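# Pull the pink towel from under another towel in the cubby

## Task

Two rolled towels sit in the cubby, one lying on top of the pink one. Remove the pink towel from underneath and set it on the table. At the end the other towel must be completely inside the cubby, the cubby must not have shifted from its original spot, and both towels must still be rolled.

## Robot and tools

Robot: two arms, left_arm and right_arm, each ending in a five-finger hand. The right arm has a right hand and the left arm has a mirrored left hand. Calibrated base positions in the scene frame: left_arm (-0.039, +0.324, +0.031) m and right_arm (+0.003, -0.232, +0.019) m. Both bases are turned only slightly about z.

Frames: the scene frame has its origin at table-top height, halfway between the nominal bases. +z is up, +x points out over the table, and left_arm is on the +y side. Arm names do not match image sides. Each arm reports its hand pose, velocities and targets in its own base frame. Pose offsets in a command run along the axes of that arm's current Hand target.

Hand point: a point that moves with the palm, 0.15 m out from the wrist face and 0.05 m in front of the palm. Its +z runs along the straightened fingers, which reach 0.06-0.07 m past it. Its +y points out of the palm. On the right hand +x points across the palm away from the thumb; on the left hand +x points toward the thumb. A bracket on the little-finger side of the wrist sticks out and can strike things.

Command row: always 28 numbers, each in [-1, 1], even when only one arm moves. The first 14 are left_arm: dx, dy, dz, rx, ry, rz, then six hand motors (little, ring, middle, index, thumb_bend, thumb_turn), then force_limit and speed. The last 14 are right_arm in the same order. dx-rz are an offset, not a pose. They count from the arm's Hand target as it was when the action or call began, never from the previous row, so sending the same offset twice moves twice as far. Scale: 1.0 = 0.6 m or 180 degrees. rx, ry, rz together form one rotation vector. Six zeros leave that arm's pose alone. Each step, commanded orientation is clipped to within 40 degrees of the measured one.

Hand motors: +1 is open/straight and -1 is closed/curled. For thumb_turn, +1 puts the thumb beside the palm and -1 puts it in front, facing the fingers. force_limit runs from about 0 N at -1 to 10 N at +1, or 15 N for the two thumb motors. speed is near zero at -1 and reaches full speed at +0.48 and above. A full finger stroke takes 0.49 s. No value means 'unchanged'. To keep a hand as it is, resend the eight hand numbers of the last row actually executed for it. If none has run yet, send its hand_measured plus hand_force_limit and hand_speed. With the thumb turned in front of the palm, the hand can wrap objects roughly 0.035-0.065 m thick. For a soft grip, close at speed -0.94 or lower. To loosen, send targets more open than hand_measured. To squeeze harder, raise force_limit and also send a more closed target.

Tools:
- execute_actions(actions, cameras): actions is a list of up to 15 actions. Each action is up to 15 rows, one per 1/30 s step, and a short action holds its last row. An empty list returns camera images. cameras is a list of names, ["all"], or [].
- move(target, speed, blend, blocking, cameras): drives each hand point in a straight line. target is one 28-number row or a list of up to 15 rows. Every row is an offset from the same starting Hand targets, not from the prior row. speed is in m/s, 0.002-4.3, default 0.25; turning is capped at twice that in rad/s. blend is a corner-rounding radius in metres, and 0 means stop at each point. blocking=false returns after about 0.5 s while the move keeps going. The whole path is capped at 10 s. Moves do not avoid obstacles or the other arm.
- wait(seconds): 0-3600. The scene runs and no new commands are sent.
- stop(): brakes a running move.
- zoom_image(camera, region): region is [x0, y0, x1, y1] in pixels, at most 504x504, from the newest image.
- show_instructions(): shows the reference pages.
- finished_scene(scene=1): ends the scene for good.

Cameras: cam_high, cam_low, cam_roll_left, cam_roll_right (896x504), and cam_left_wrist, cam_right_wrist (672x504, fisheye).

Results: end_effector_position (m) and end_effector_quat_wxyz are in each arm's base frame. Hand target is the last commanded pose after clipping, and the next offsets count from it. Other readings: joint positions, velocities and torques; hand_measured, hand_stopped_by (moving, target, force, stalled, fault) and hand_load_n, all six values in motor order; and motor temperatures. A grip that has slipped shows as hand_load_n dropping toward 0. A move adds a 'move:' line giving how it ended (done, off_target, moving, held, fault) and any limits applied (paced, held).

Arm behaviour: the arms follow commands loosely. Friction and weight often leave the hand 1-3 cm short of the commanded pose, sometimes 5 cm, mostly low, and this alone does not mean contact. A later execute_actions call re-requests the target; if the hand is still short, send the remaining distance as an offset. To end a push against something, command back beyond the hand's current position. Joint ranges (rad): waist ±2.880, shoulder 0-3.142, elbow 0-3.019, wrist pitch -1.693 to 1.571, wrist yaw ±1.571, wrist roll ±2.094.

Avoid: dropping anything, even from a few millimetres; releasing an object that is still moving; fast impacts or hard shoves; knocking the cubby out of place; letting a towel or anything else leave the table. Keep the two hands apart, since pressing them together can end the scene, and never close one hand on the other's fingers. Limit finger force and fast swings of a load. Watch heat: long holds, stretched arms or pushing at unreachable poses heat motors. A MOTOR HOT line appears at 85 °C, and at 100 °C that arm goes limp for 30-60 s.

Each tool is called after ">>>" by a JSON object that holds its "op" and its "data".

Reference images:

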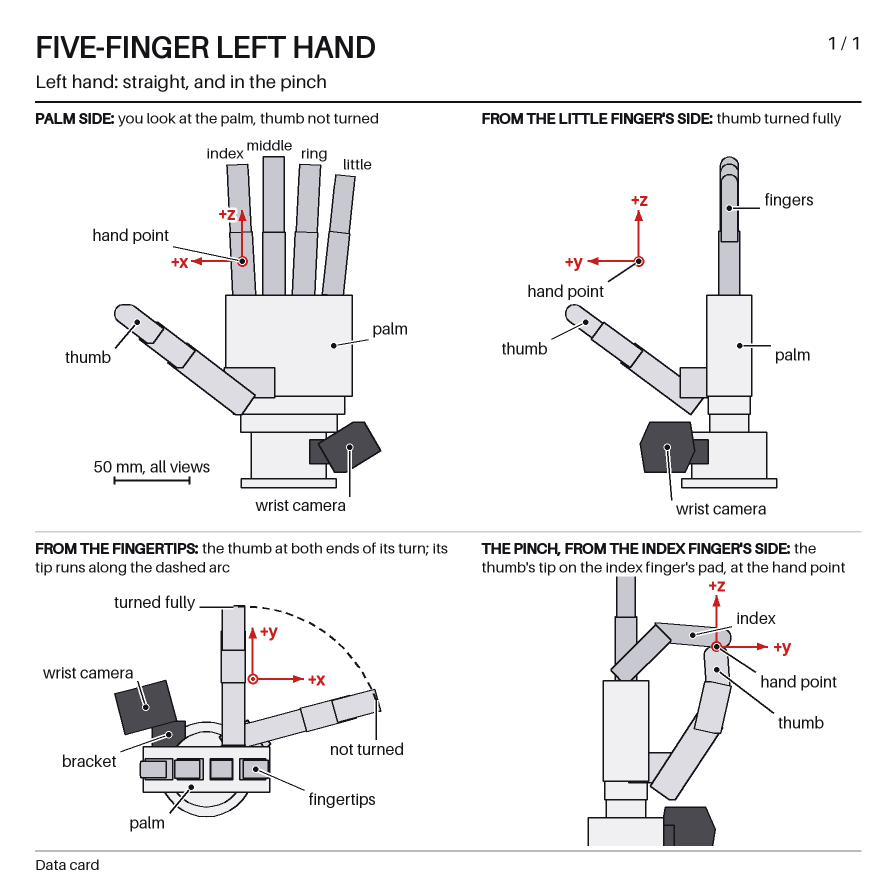

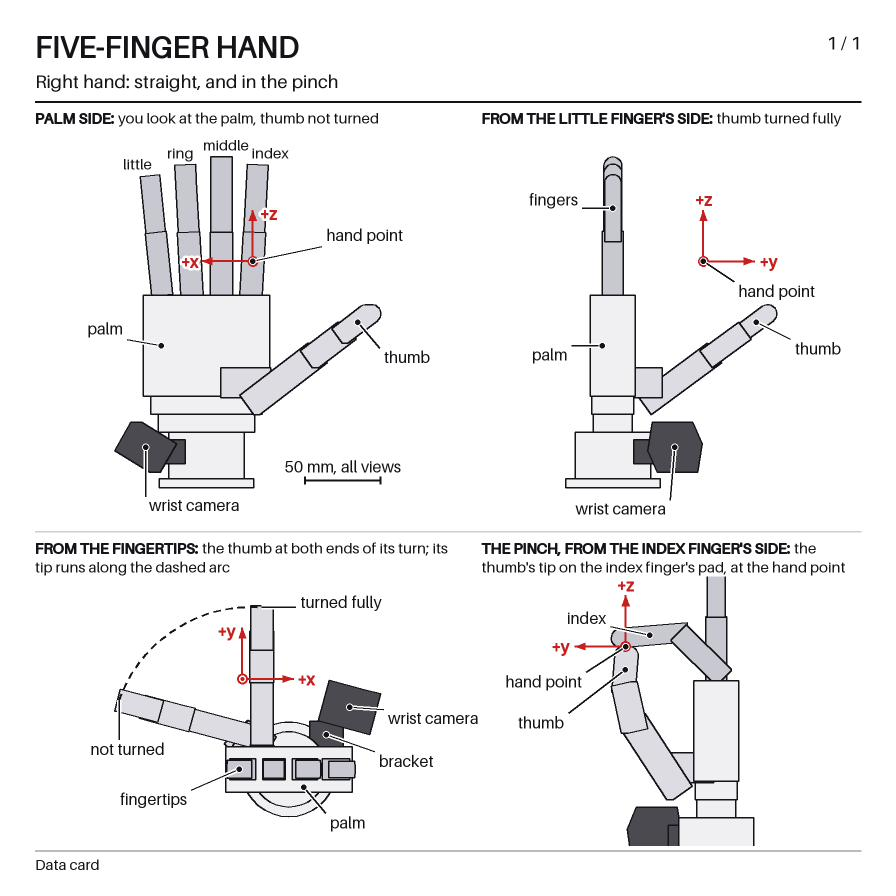

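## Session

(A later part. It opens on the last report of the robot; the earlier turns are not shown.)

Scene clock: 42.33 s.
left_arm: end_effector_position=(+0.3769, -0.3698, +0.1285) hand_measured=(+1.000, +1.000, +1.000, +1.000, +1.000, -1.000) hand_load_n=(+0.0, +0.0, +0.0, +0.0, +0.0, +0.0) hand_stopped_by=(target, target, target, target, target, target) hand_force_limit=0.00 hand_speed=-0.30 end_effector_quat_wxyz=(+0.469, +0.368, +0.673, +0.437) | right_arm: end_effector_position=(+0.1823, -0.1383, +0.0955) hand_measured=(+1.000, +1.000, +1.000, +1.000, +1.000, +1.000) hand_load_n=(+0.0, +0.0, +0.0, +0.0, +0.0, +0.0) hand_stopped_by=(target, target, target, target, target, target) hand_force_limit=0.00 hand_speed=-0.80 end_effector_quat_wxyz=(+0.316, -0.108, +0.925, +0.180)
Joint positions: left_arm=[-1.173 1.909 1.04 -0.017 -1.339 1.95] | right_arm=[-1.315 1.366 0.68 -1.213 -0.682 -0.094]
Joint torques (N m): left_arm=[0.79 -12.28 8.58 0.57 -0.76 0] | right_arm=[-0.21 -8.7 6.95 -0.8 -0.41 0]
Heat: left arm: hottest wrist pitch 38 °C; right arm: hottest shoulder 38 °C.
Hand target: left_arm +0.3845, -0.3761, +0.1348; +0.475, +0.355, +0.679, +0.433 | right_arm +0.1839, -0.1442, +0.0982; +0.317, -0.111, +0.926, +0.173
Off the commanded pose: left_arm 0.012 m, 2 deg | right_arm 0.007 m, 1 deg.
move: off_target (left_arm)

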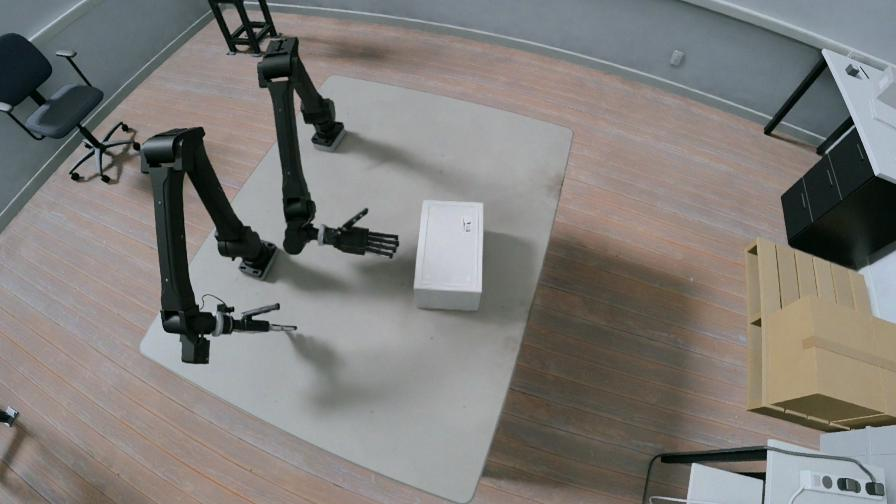

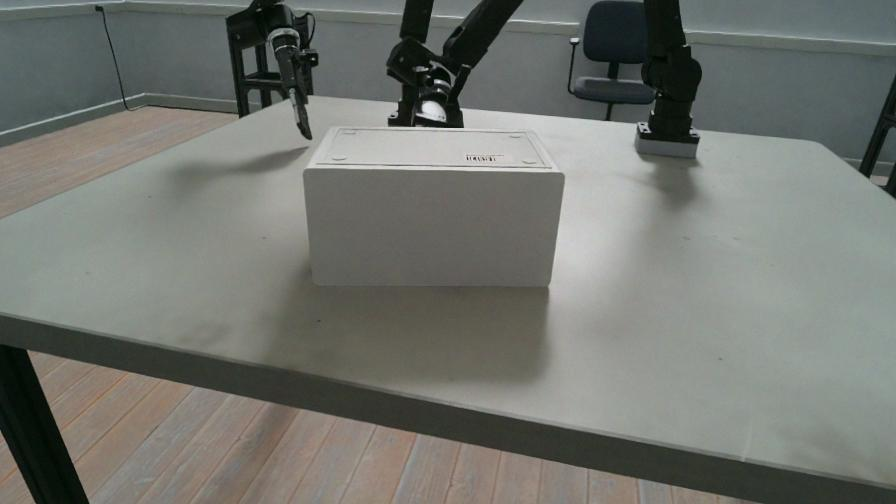

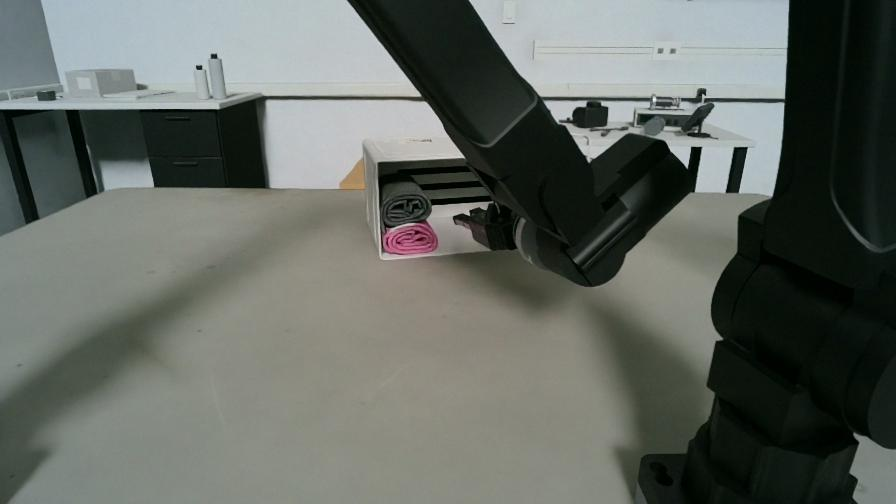

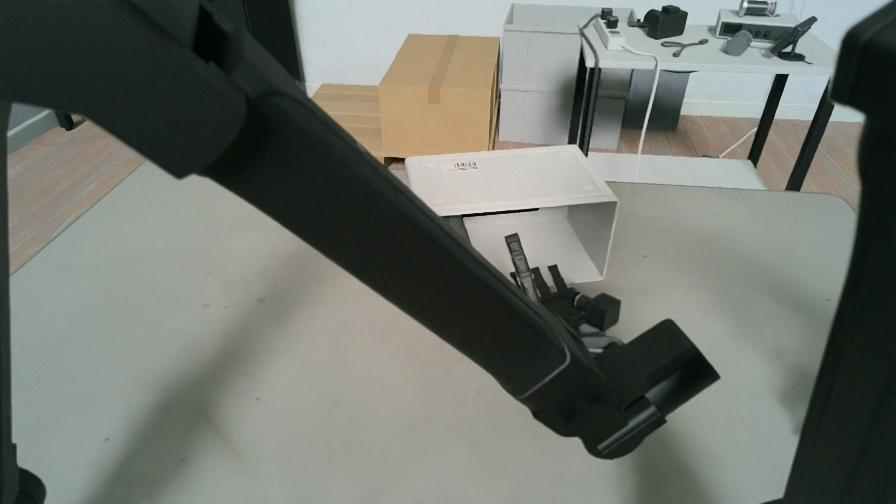

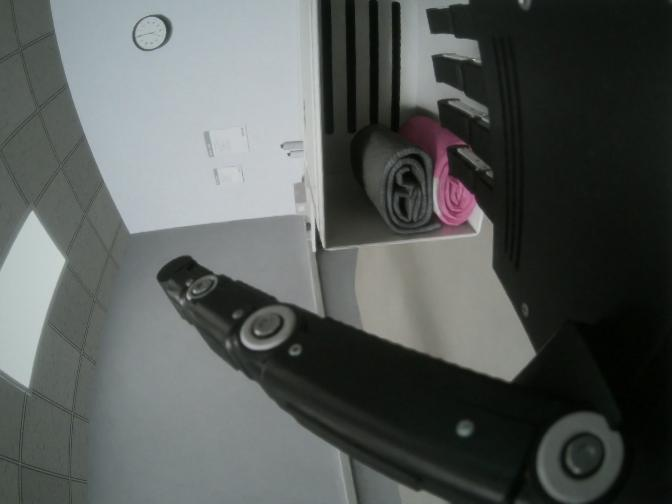

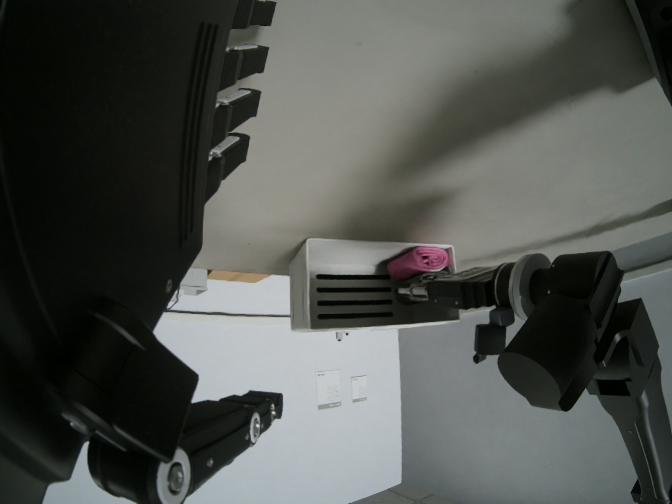

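>>> {"op": "move", "data": {"target": [-0.0303,-0.0618,0.048,-0.0304,0.071,0.0429,1,1,1,1,1,-1,0,-0.3,0,0,0,0,0,0,1,1,1,1,1,1,0,-0.8], "speed": 0.1, "cameras": ["cam_high","cam_roll_left","cam_left_wrist","cam_right_wrist"]}}

Scene clock: 46.80 s.
left_arm: end_effector_position=(+0.4060, -0.3961, +0.1009) hand_measured=(+1.000, +1.000, +1.000, +1.000, +1.000, -1.000) hand_load_n=(+0.0, +0.0, -0.5, +0.0, +0.0, +0.0) hand_stopped_by=(target, target, target, target, target, target) hand_force_limit=0.00 hand_speed=-0.30 end_effector_quat_wxyz=(+0.382, +0.338, +0.674, +0.534) | right_arm: end_effector_position=(+0.1823, -0.1383, +0.0955) hand_measured=(+1.000, +1.000, +1.000, +1.000, +1.000, +1.000) hand_load_n=(+0.0, +0.0, +0.0, +0.0, +0.0, +0.0) hand_stopped_by=(target, target, target, target, target, target) hand_force_limit=0.00 hand_speed=-0.80 end_effector_quat_wxyz=(+0.316, -0.108, +0.925, +0.180)
Joint positions: left_arm=[-1.129 2.231 1.539 -1.179 -1.425 1.113] | right_arm=[-1.315 1.366 0.68 -1.213 -0.682 -0.094]
Joint torques (N m): left_arm=[1.38 -15.21 8.54 -0.61 -0.75 -0.01] | right_arm=[0.03 -8.64 6.97 -0.75 -0.42 -0.01]
Heat: left arm: hottest wrist pitch 38 °C; right arm: hottest shoulder 38 °C.
Hand target: left_arm +0.4146, -0.3988, +0.1015; +0.382, +0.326, +0.681, +0.533 | right_arm +0.1839, -0.1442, +0.0982; +0.317, -0.111, +0.926, +0.173
Off the commanded pose: left_arm 0.009 m, 2 deg | right_arm 0.007 m, 1 deg.
move: done

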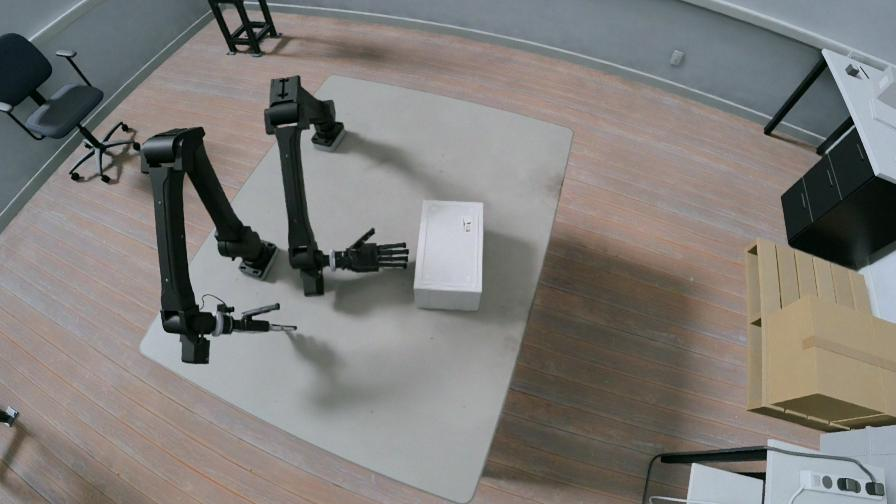

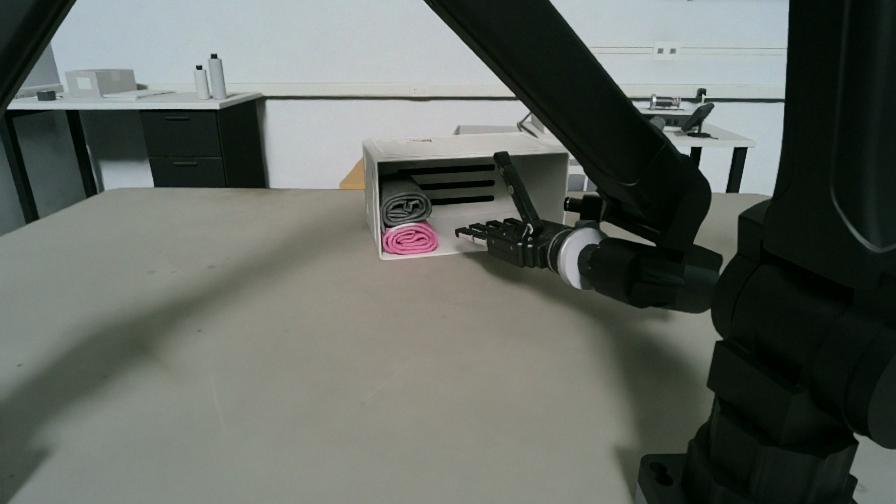

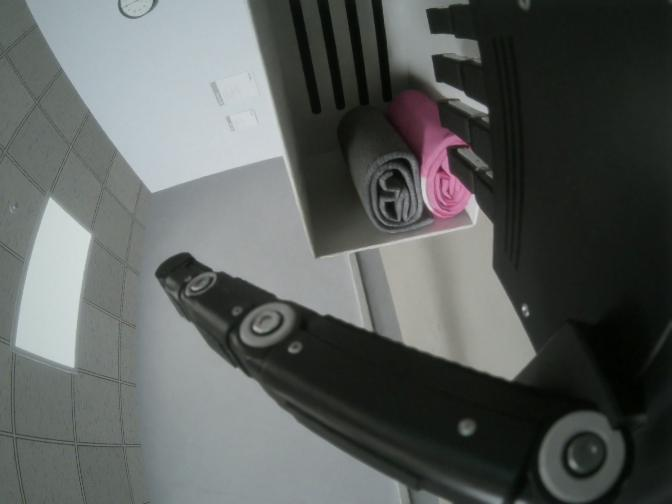

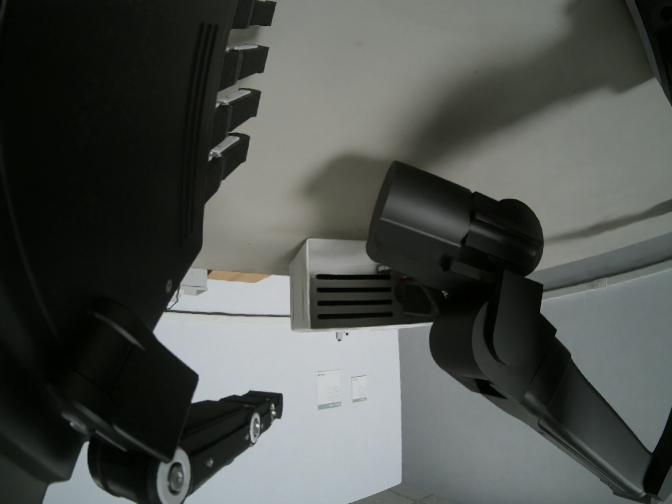

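>>> {"op": "zoom_image", "data": {"camera": "cam_roll_left", "region": [350, 120, 650, 320]}}

>>> {"op": "zoom_image", "data": {"camera": "cam_left_wrist", "region": [250, 0, 550, 270]}}

Scaled by 1.680 from the camera's image (finer frame: 1280x720).

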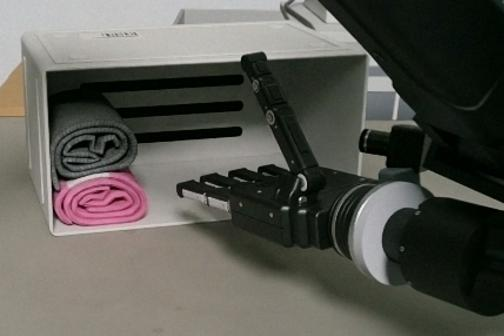

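Scaled by 1.680 from the camera's image (finer frame: 960x720).

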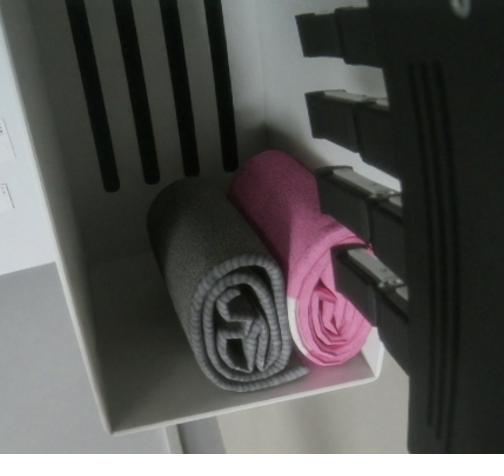

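>>> {"op": "move", "data": {"target": [-0.0392,0.0137,0.1442,0,0,0,1,1,1,1,1,-1,0,-0.3,0,0,0,0,0,0,1,1,1,1,1,1,0,-0.8], "speed": 0.08, "cameras": ["cam_high","cam_roll_left","cam_left_wrist"]}}

>>> {"op": "zoom_image", "data": {"camera": "cam_roll_left", "region": [350, 120, 650, 320]}}

>>> {"op": "zoom_image", "data": {"camera": "cam_left_wrist", "region": [250, 0, 550, 270]}}

Scene clock: 50.10 s.
left_arm: end_effector_position=(+0.4997, -0.3773, +0.0898) hand_measured=(+1.000, +1.000, +1.000, +1.000, +1.000, -1.000) hand_load_n=(-0.5, +0.0, +0.0, +0.0, +0.0, +0.0) hand_stopped_by=(target, target, target, target, target, target) hand_force_limit=0.00 hand_speed=-0.30 end_effector_quat_wxyz=(+0.375, +0.333, +0.678, +0.537) | right_arm: end_effector_position=(+0.1823, -0.1383, +0.0955) hand_measured=(+1.000, +1.000, +1.000, +1.000, +1.000, +1.000) hand_load_n=(+0.0, +0.5, +0.0, +0.0, +0.0, +0.5) hand_stopped_by=(target, target, target, target, target, target) hand_force_limit=0.00 hand_speed=-0.80 end_effector_quat_wxyz=(+0.316, -0.108, +0.925, +0.180)
Joint positions: left_arm=[-0.976 2.21 1.432 -0.231 -1.402 1.986] | right_arm=[-1.315 1.366 0.68 -1.213 -0.682 -0.094]
Joint torques (N m): left_arm=[0.5 -18.02 5.76 1.26 -0.68 0.13] | right_arm=[-0.21 -8.82 6.98 -0.8 -0.42 -0.02]
Heat: left arm: hottest wrist pitch 38 °C; right arm: hottest shoulder 38 °C.
Hand target: left_arm +0.5017, -0.3760, +0.1014; +0.382, +0.327, +0.681, +0.533 | right_arm +0.1839, -0.1442, +0.0982; +0.317, -0.111, +0.926, +0.173
Off the commanded pose: left_arm 0.012 m, 1 deg | right_arm 0.007 m, 1 deg.
move: off_target (left_arm)

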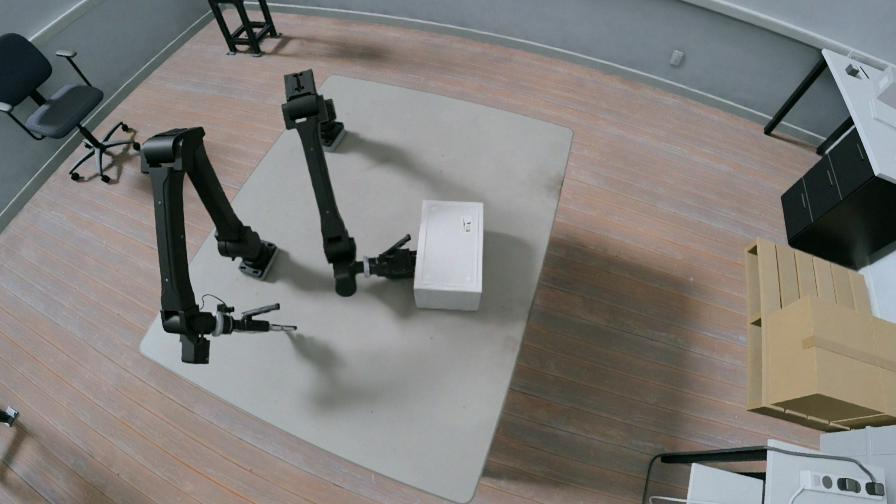

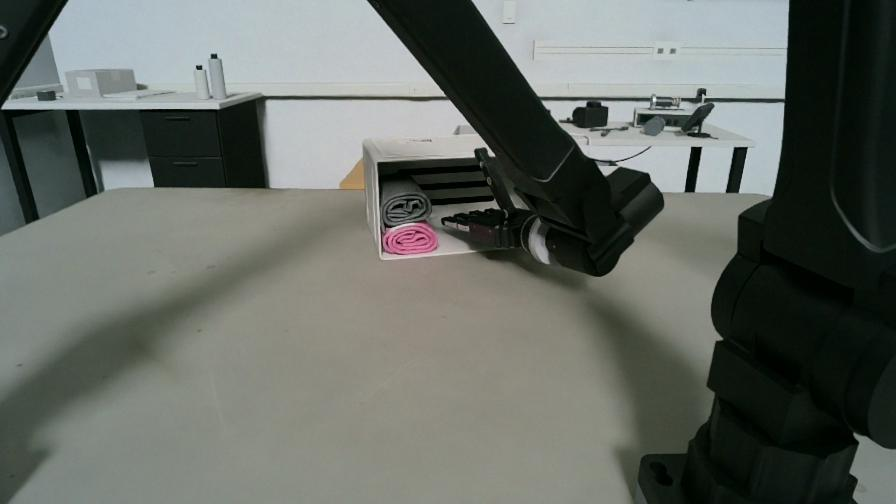

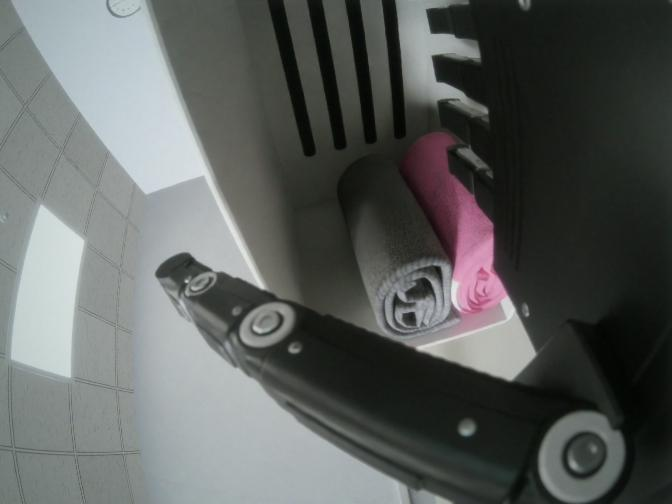

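Scaled by 1.680 from the camera's image (finer frame: 1280x720).

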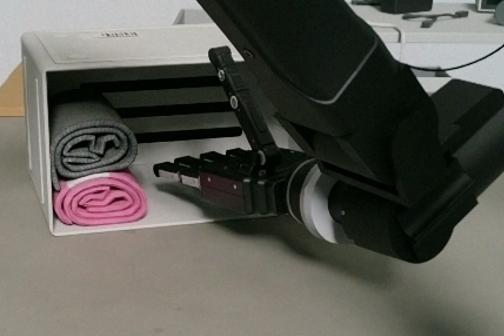

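Scaled by 1.680 from the camera's image (finer frame: 960x720).

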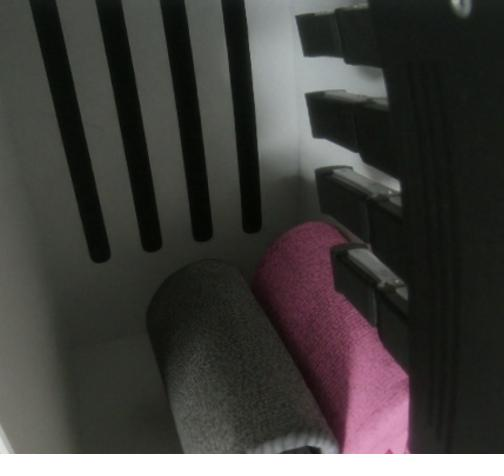

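>>> {"op": "move", "data": {"target": [-0.0123,0.0225,0.029,0,0,0,1,1,1,1,1,-1,0,-0.3,0,0,0,0,0,0,1,1,1,1,1,1,0,-0.8], "speed": 0.05, "cameras": ["cam_roll_left","cam_left_wrist"]}}

>>> {"op": "zoom_image", "data": {"camera": "cam_roll_left", "region": [360, 150, 510, 270]}}

>>> {"op": "zoom_image", "data": {"camera": "cam_left_wrist", "region": [300, 50, 520, 350]}}

Scene clock: 55.93 s.
left_arm: end_effector_position=(+0.5132, -0.3687, +0.0951) hand_measured=(+1.000, +1.000, +1.000, +1.000, +1.000, -1.000) hand_load_n=(+0.0, +0.0, +0.0, +0.0, +0.0, +0.0) hand_stopped_by=(target, target, target, target, target, target) hand_force_limit=0.00 hand_speed=-0.30 end_effector_quat_wxyz=(+0.369, +0.332, +0.683, +0.536) | right_arm: end_effector_position=(+0.1823, -0.1383, +0.0955) hand_measured=(+1.000, +1.000, +1.000, +1.000, +1.000, +1.000) hand_load_n=(+0.0, +0.0, +0.0, +0.0, +0.0, +0.0) hand_stopped_by=(target, target, target, target, target, target) hand_force_limit=0.00 hand_speed=-0.80 end_effector_quat_wxyz=(+0.316, -0.108, +0.925, +0.180)
Joint positions: left_arm=[-0.95 2.2 1.432 -0.201 -1.384 2.031] | right_arm=[-1.315 1.366 0.68 -1.213 -0.682 -0.094]
Joint torques (N m): left_arm=[0.79 -18.02 7.99 0.49 -0.66 0.17] | right_arm=[-0.26 -8.76 7.01 -0.76 -0.43 0]
Heat: left arm: hottest wrist pitch 38 °C; right arm: hottest shoulder 38 °C.
Hand target: left_arm +0.5209, -0.3710, +0.1134; +0.383, +0.326, +0.681, +0.533 | right_arm +0.1839, -0.1442, +0.0982; +0.317, -0.111, +0.926, +0.173
Off the commanded pose: left_arm 0.020 m, 2 deg | right_arm 0.007 m, 1 deg.
joint sent to its limit (left arm) — joint 6 (wrist roll), upper limit. The joint targets still meet the commanded pose.
move: off_target (left_arm)

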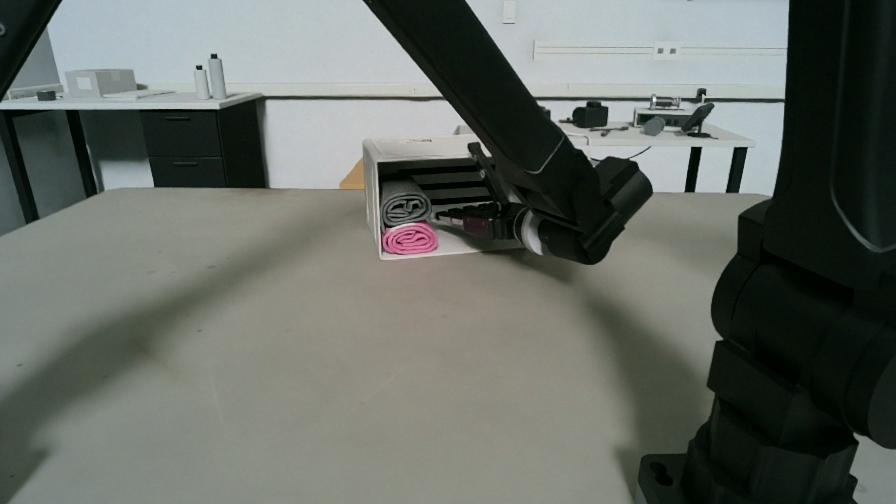

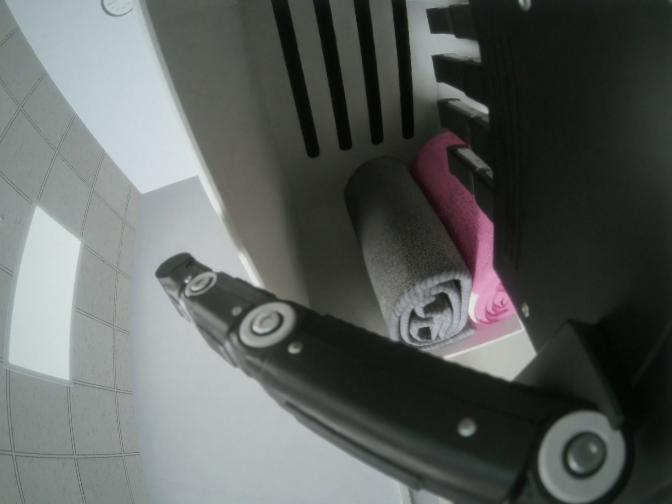

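Scaled by 3.360 from the camera's image (finer frame: 1280x720).

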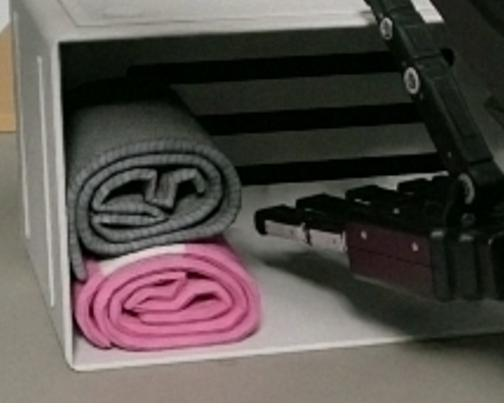

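Scaled by 1.680 from the camera's image (finer frame: 960x720).

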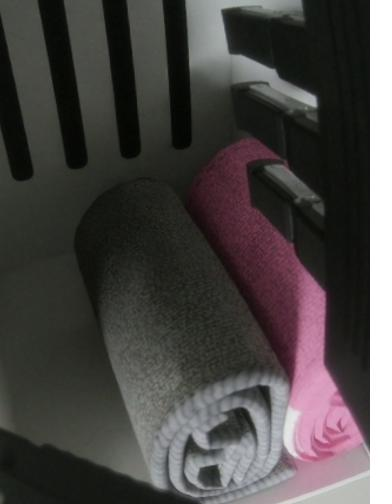

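>>> {"op": "move", "data": {"target": [0.0475,0.01,0.012,0,0,0,1,1,1,1,1,-1,0,-0.3,0,0,0,0,0,0,1,1,1,1,1,1,0,-0.8], "speed": 0.03, "cameras": ["cam_roll_left","cam_left_wrist"]}}

>>> {"op": "zoom_image", "data": {"camera": "cam_roll_left", "region": [360, 150, 510, 270]}}

>>> {"op": "zoom_image", "data": {"camera": "cam_left_wrist", "region": [300, 50, 520, 350]}}

Scene clock: 57.77 s.
left_arm: end_effector_position=(+0.5088, -0.3472, +0.1023) hand_measured=(+1.000, +1.000, +1.000, +1.000, +1.000, -1.000) hand_load_n=(+0.0, +0.0, +0.0, +0.0, +0.0, +0.0) hand_stopped_by=(target, target, target, target, target, target) hand_force_limit=0.00 hand_speed=-0.30 end_effector_quat_wxyz=(+0.367, +0.329, +0.687, +0.534) | right_arm: end_effector_position=(+0.1823, -0.1383, +0.0955) hand_measured=(+1.000, +1.000, +1.000, +1.000, +1.000, +1.000) hand_load_n=(+0.0, +0.0, +0.0, +0.0, +0.0, +0.0) hand_stopped_by=(target, target, target, target, target, target) hand_force_limit=0.00 hand_speed=-0.80 end_effector_quat_wxyz=(+0.316, -0.108, +0.925, +0.180)
Joint positions: left_arm=[-0.935 2.149 1.365 -0.179 -1.373 2.032] | right_arm=[-1.315 1.366 0.68 -1.213 -0.682 -0.094]
Joint torques (N m): left_arm=[0.91 -17.2 5.83 1.25 -0.66 0.17] | right_arm=[-0.26 -8.64 6.94 -0.8 -0.42 -0.02]
Heat: left arm: hottest wrist pitch 38 °C; right arm: hottest shoulder 38 °C.
Hand target: left_arm +0.5134, -0.3419, +0.1133; +0.382, +0.326, +0.681, +0.533 | right_arm +0.1839, -0.1442, +0.0982; +0.317, -0.111, +0.926, +0.173
Off the commanded pose: left_arm 0.013 m, 2 deg | right_arm 0.007 m, 1 deg.
joint sent to its limit (left arm) — joint 6 (wrist roll), upper limit. The joint targets still meet the commanded pose.
move: off_target (left_arm)

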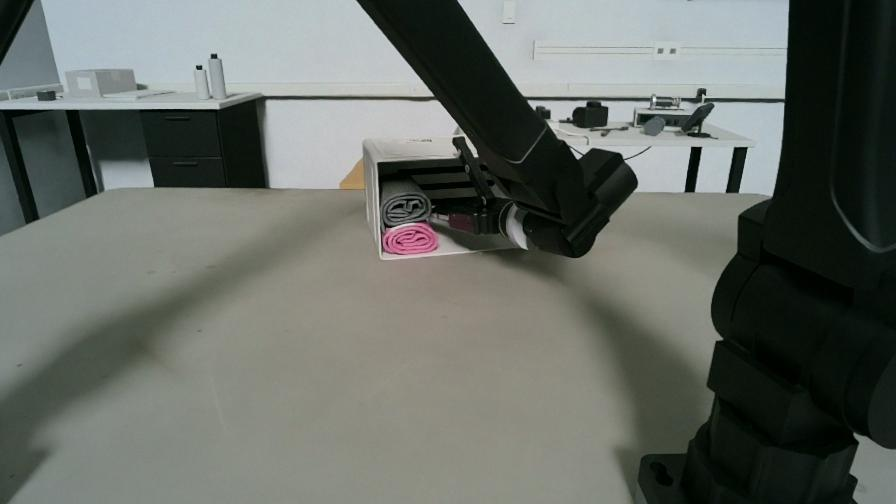

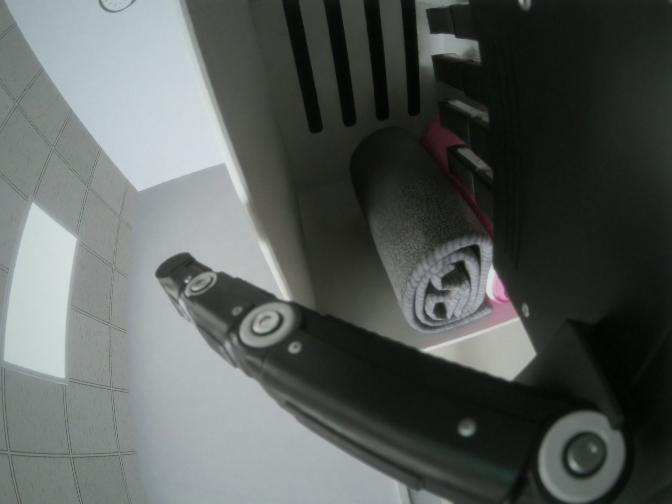

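Scaled by 3.360 from the camera's image (finer frame: 1280x720).

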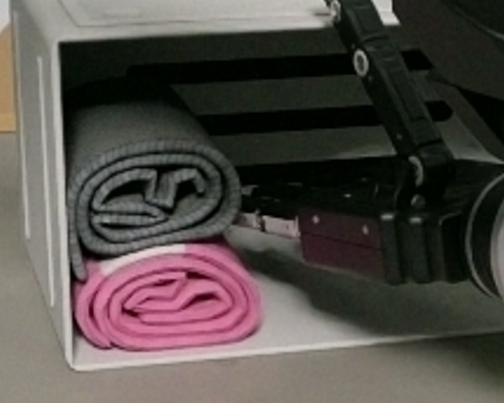

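Scaled by 1.680 from the camera's image (finer frame: 960x720).

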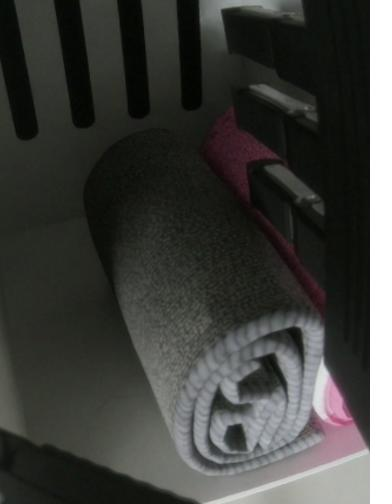

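>>> {"op": "move", "data": {"target": [0.002,-0.0133,0.0016,0,0,0,1,1,1,1,1,-1,0,-0.3,0,0,0,0,0,0,1,1,1,1,1,1,0,-0.8], "speed": 0.03, "cameras": ["cam_roll_left","cam_left_wrist"]}}

>>> {"op": "zoom_image", "data": {"camera": "cam_roll_left", "region": [360, 150, 510, 270]}}

Scene clock: 58.77 s.
left_arm: end_effector_position=(+0.5092, -0.3477, +0.1026) hand_measured=(+1.000, +1.000, +1.000, +1.000, +1.000, -1.000) hand_load_n=(+0.0, +0.0, +0.0, +0.0, +0.0, +0.0) hand_stopped_by=(target, target, target, target, target, target) hand_force_limit=0.00 hand_speed=-0.30 end_effector_quat_wxyz=(+0.372, +0.325, +0.689, +0.531) | right_arm: end_effector_position=(+0.1823, -0.1383, +0.0955) hand_measured=(+1.000, +1.000, +1.000, +1.000, +1.000, +1.000) hand_load_n=(+0.0, +0.0, +0.0, +0.0, +0.0, +0.0) hand_stopped_by=(target, target, target, target, target, target) hand_force_limit=0.00 hand_speed=-0.80 end_effector_quat_wxyz=(+0.316, -0.108, +0.925, +0.180)
Joint positions: left_arm=[-0.935 2.149 1.365 -0.164 -1.373 2.032] | right_arm=[-1.315 1.366 0.68 -1.213 -0.682 -0.094]
Joint torques (N m): left_arm=[1.03 -16.09 5.78 1.28 -0.65 0.15] | right_arm=[0.09 -8.47 7.01 -0.76 -0.41 -0.02]
Heat: left arm: hottest wrist pitch 38 °C; right arm: hottest shoulder 38 °C.
Hand target: left_arm +0.5133, -0.3422, +0.1052; +0.382, +0.326, +0.681, +0.533 | right_arm +0.1839, -0.1442, +0.0982; +0.317, -0.111, +0.926, +0.173
Off the commanded pose: left_arm 0.007 m, 2 deg | right_arm 0.007 m, 1 deg.
joint sent to its limit (left arm) — joint 6 (wrist roll), upper limit. The joint targets still meet the commanded pose.
move: done

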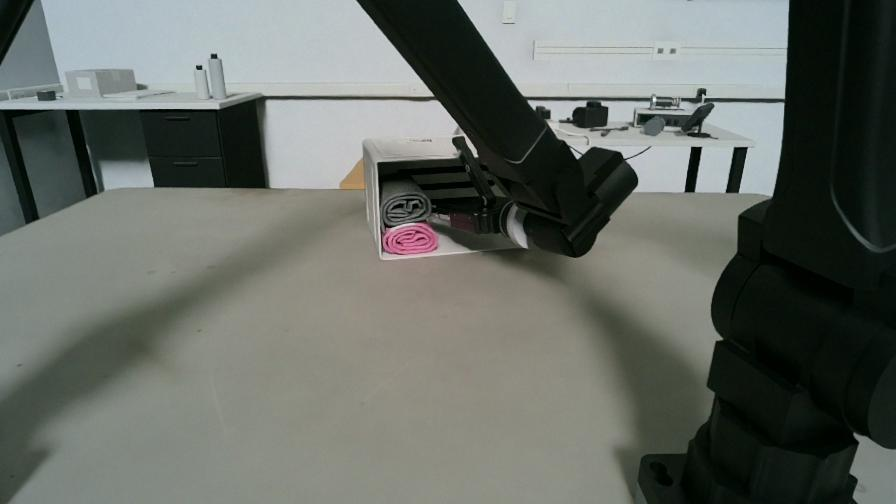

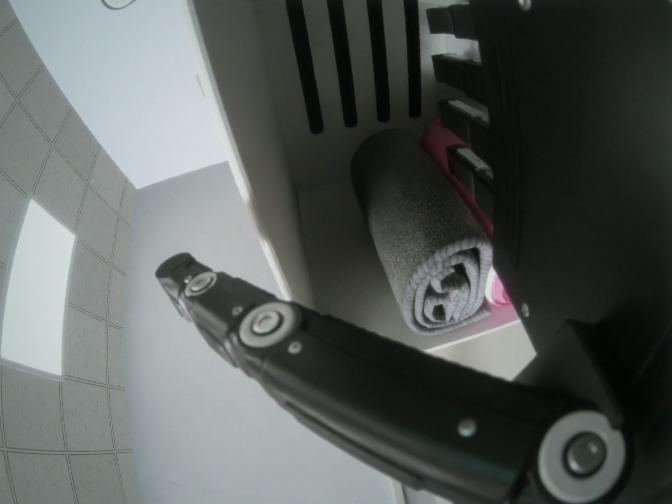

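Scaled by 3.360 from the camera's image (finer frame: 1280x720).

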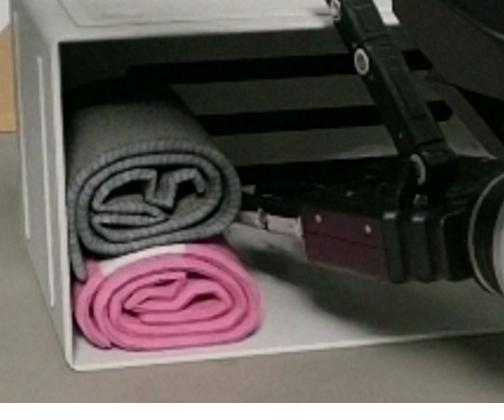

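>>> {"op": "move", "data": {"target": [-0.006,-0.02,0.0016,0,0,0,1,1,1,1,1,-1,0,-0.3,0,0,0,0,0,0,1,1,1,1,1,1,0,-0.8], "speed": 0.03, "cameras": ["cam_roll_left"]}}

>>> {"op": "zoom_image", "data": {"camera": "cam_roll_left", "region": [360, 150, 510, 270]}}

Scene clock: 59.87 s.
left_arm: end_effector_position=(+0.5092, -0.3478, +0.0961) hand_measured=(+1.000, +1.000, +1.000, +1.000, +1.000, -1.000) hand_load_n=(+0.0, +0.0, +0.0, +0.0, +0.0, +0.0) hand_stopped_by=(target, target, target, target, target, target) hand_force_limit=0.00 hand_speed=-0.30 end_effector_quat_wxyz=(+0.372, +0.325, +0.689, +0.531) | right_arm: end_effector_position=(+0.1823, -0.1383, +0.0955) hand_measured=(+1.000, +1.000, +1.000, +1.000, +1.000, +1.000) hand_load_n=(+0.0, +0.0, +0.0, +0.0, +0.0, +0.0) hand_stopped_by=(target, target, target, target, target, target) hand_force_limit=0.00 hand_speed=-0.80 end_effector_quat_wxyz=(+0.316, -0.108, +0.925, +0.180)
Joint positions: left_arm=[-0.935 2.162 1.365 -0.152 -1.373 2.032] | right_arm=[-1.315 1.366 0.68 -1.213 -0.682 -0.094]
Joint torques (N m): left_arm=[0.79 -14.8 7.24 1.28 -0.68 0.17] | right_arm=[-0.09 -8.7 6.98 -0.77 -0.41 0]
Heat: left arm: hottest wrist pitch 38 °C; right arm: hottest shoulder 38 °C.
Hand target: left_arm +0.5155, -0.3474, +0.0941; +0.382, +0.326, +0.681, +0.533 | right_arm +0.1839, -0.1442, +0.0982; +0.317, -0.111, +0.926, +0.173
Off the commanded pose: left_arm 0.007 m, 2 deg | right_arm 0.007 m, 1 deg.
joint sent to its limit (left arm) — joint 6 (wrist roll), upper limit. The joint targets still meet the commanded pose.
move: done

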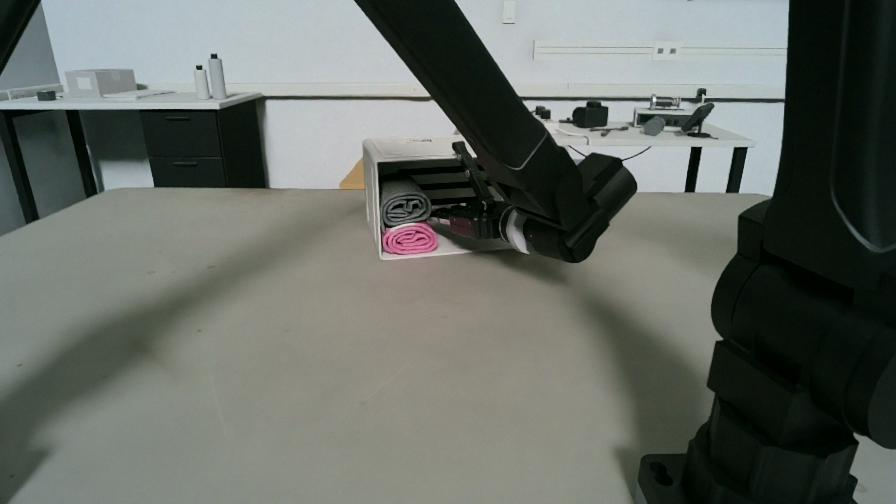

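Scaled by 3.360 from the camera's image (finer frame: 1280x720).

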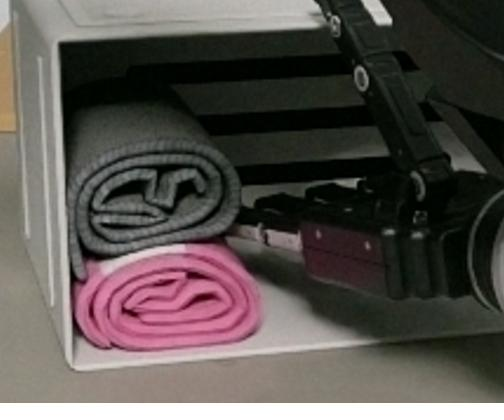

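>>> {"op": "move", "data": {"target": [0.0396,0.0085,0.01,0,0,0,1,1,1,1,1,-1,0,-0.3,0,0,0,0,0,0,1,1,1,1,1,1,0,-0.8], "speed": 0.03, "cameras": ["cam_roll_left","cam_left_wrist"]}}

>>> {"op": "zoom_image", "data": {"camera": "cam_roll_left", "region": [360, 150, 510, 270]}}

>>> {"op": "zoom_image", "data": {"camera": "cam_left_wrist", "region": [300, 50, 520, 350]}}

Scene clock: 61.37 s.
left_arm: end_effector_position=(+0.5041, -0.3338, +0.0888) hand_measured=(+1.000, +1.000, +1.000, +1.000, +1.000, -1.000) hand_load_n=(+0.0, +0.0, +0.0, +0.0, +0.0, +0.0) hand_stopped_by=(target, target, target, target, target, target) hand_force_limit=0.00 hand_speed=-0.30 end_effector_quat_wxyz=(+0.370, +0.325, +0.691, +0.529) | right_arm: end_effector_position=(+0.1823, -0.1383, +0.0955) hand_measured=(+1.000, +1.000, +1.000, +1.000, +1.000, +1.000) hand_load_n=(+0.0, +0.0, +0.0, +0.0, -0.5, +0.0) hand_stopped_by=(target, target, target, target, target, target) hand_force_limit=0.00 hand_speed=-0.80 end_effector_quat_wxyz=(+0.316, -0.108, +0.925, +0.180)
Joint positions: left_arm=[-0.928 2.147 1.313 -0.113 -1.364 2.035] | right_arm=[-1.315 1.366 0.68 -1.213 -0.682 -0.094]
Joint torques (N m): left_arm=[1.79 -16.5 5 1.17 -0.68 0.13] | right_arm=[-0.38 -8.88 6.93 -0.75 -0.42 -0.01]
Heat: left arm: hottest wrist pitch 38 °C; right arm: hottest shoulder 38 °C.
Hand target: left_arm +0.5092, -0.3232, +0.0942; +0.382, +0.326, +0.681, +0.533 | right_arm +0.1839, -0.1442, +0.0982; +0.317, -0.111, +0.926, +0.173
Off the commanded pose: left_arm 0.013 m, 2 deg | right_arm 0.007 m, 1 deg.
joint sent to its limit (left arm) — joint 6 (wrist roll), upper limit. The joint targets still meet the commanded pose.
move: off_target (left_arm)

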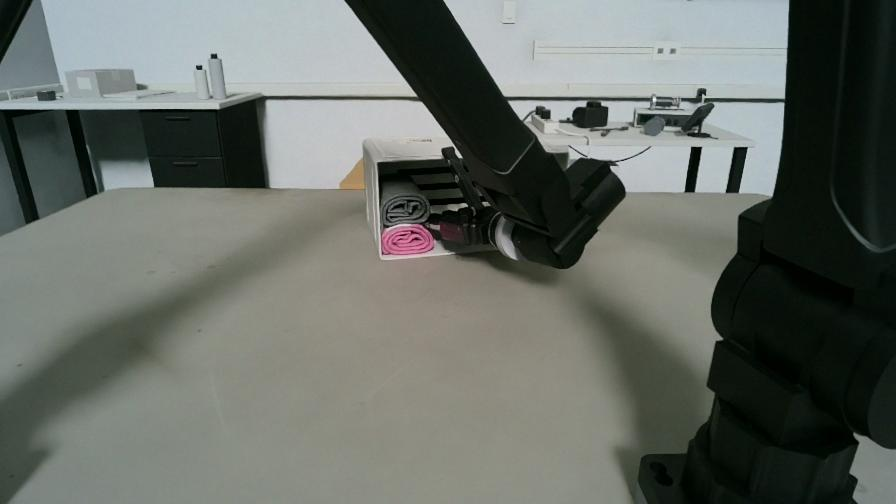

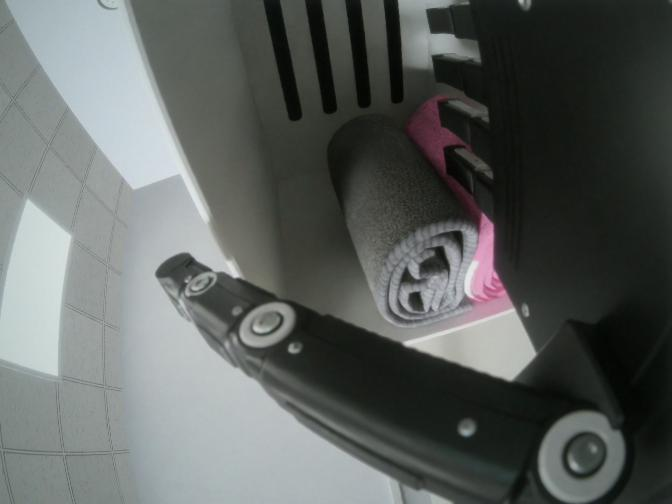

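Scaled by 3.360 from the camera's image (finer frame: 1280x720).

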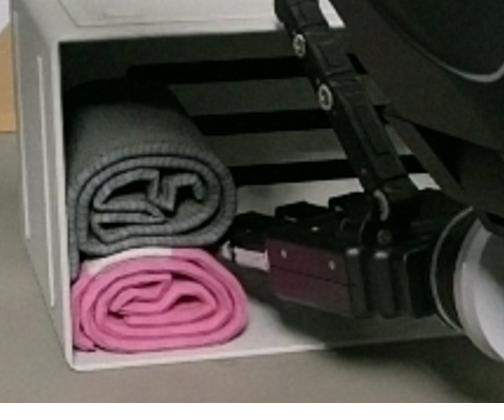

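Scaled by 1.680 from the camera's image (finer frame: 960x720).

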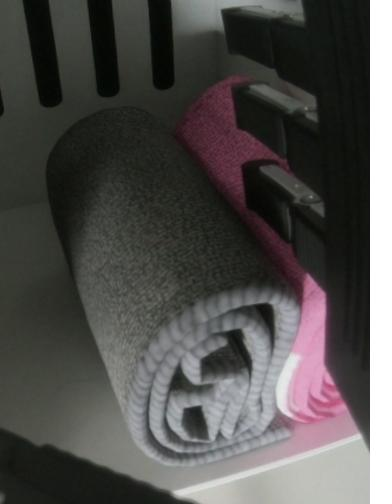

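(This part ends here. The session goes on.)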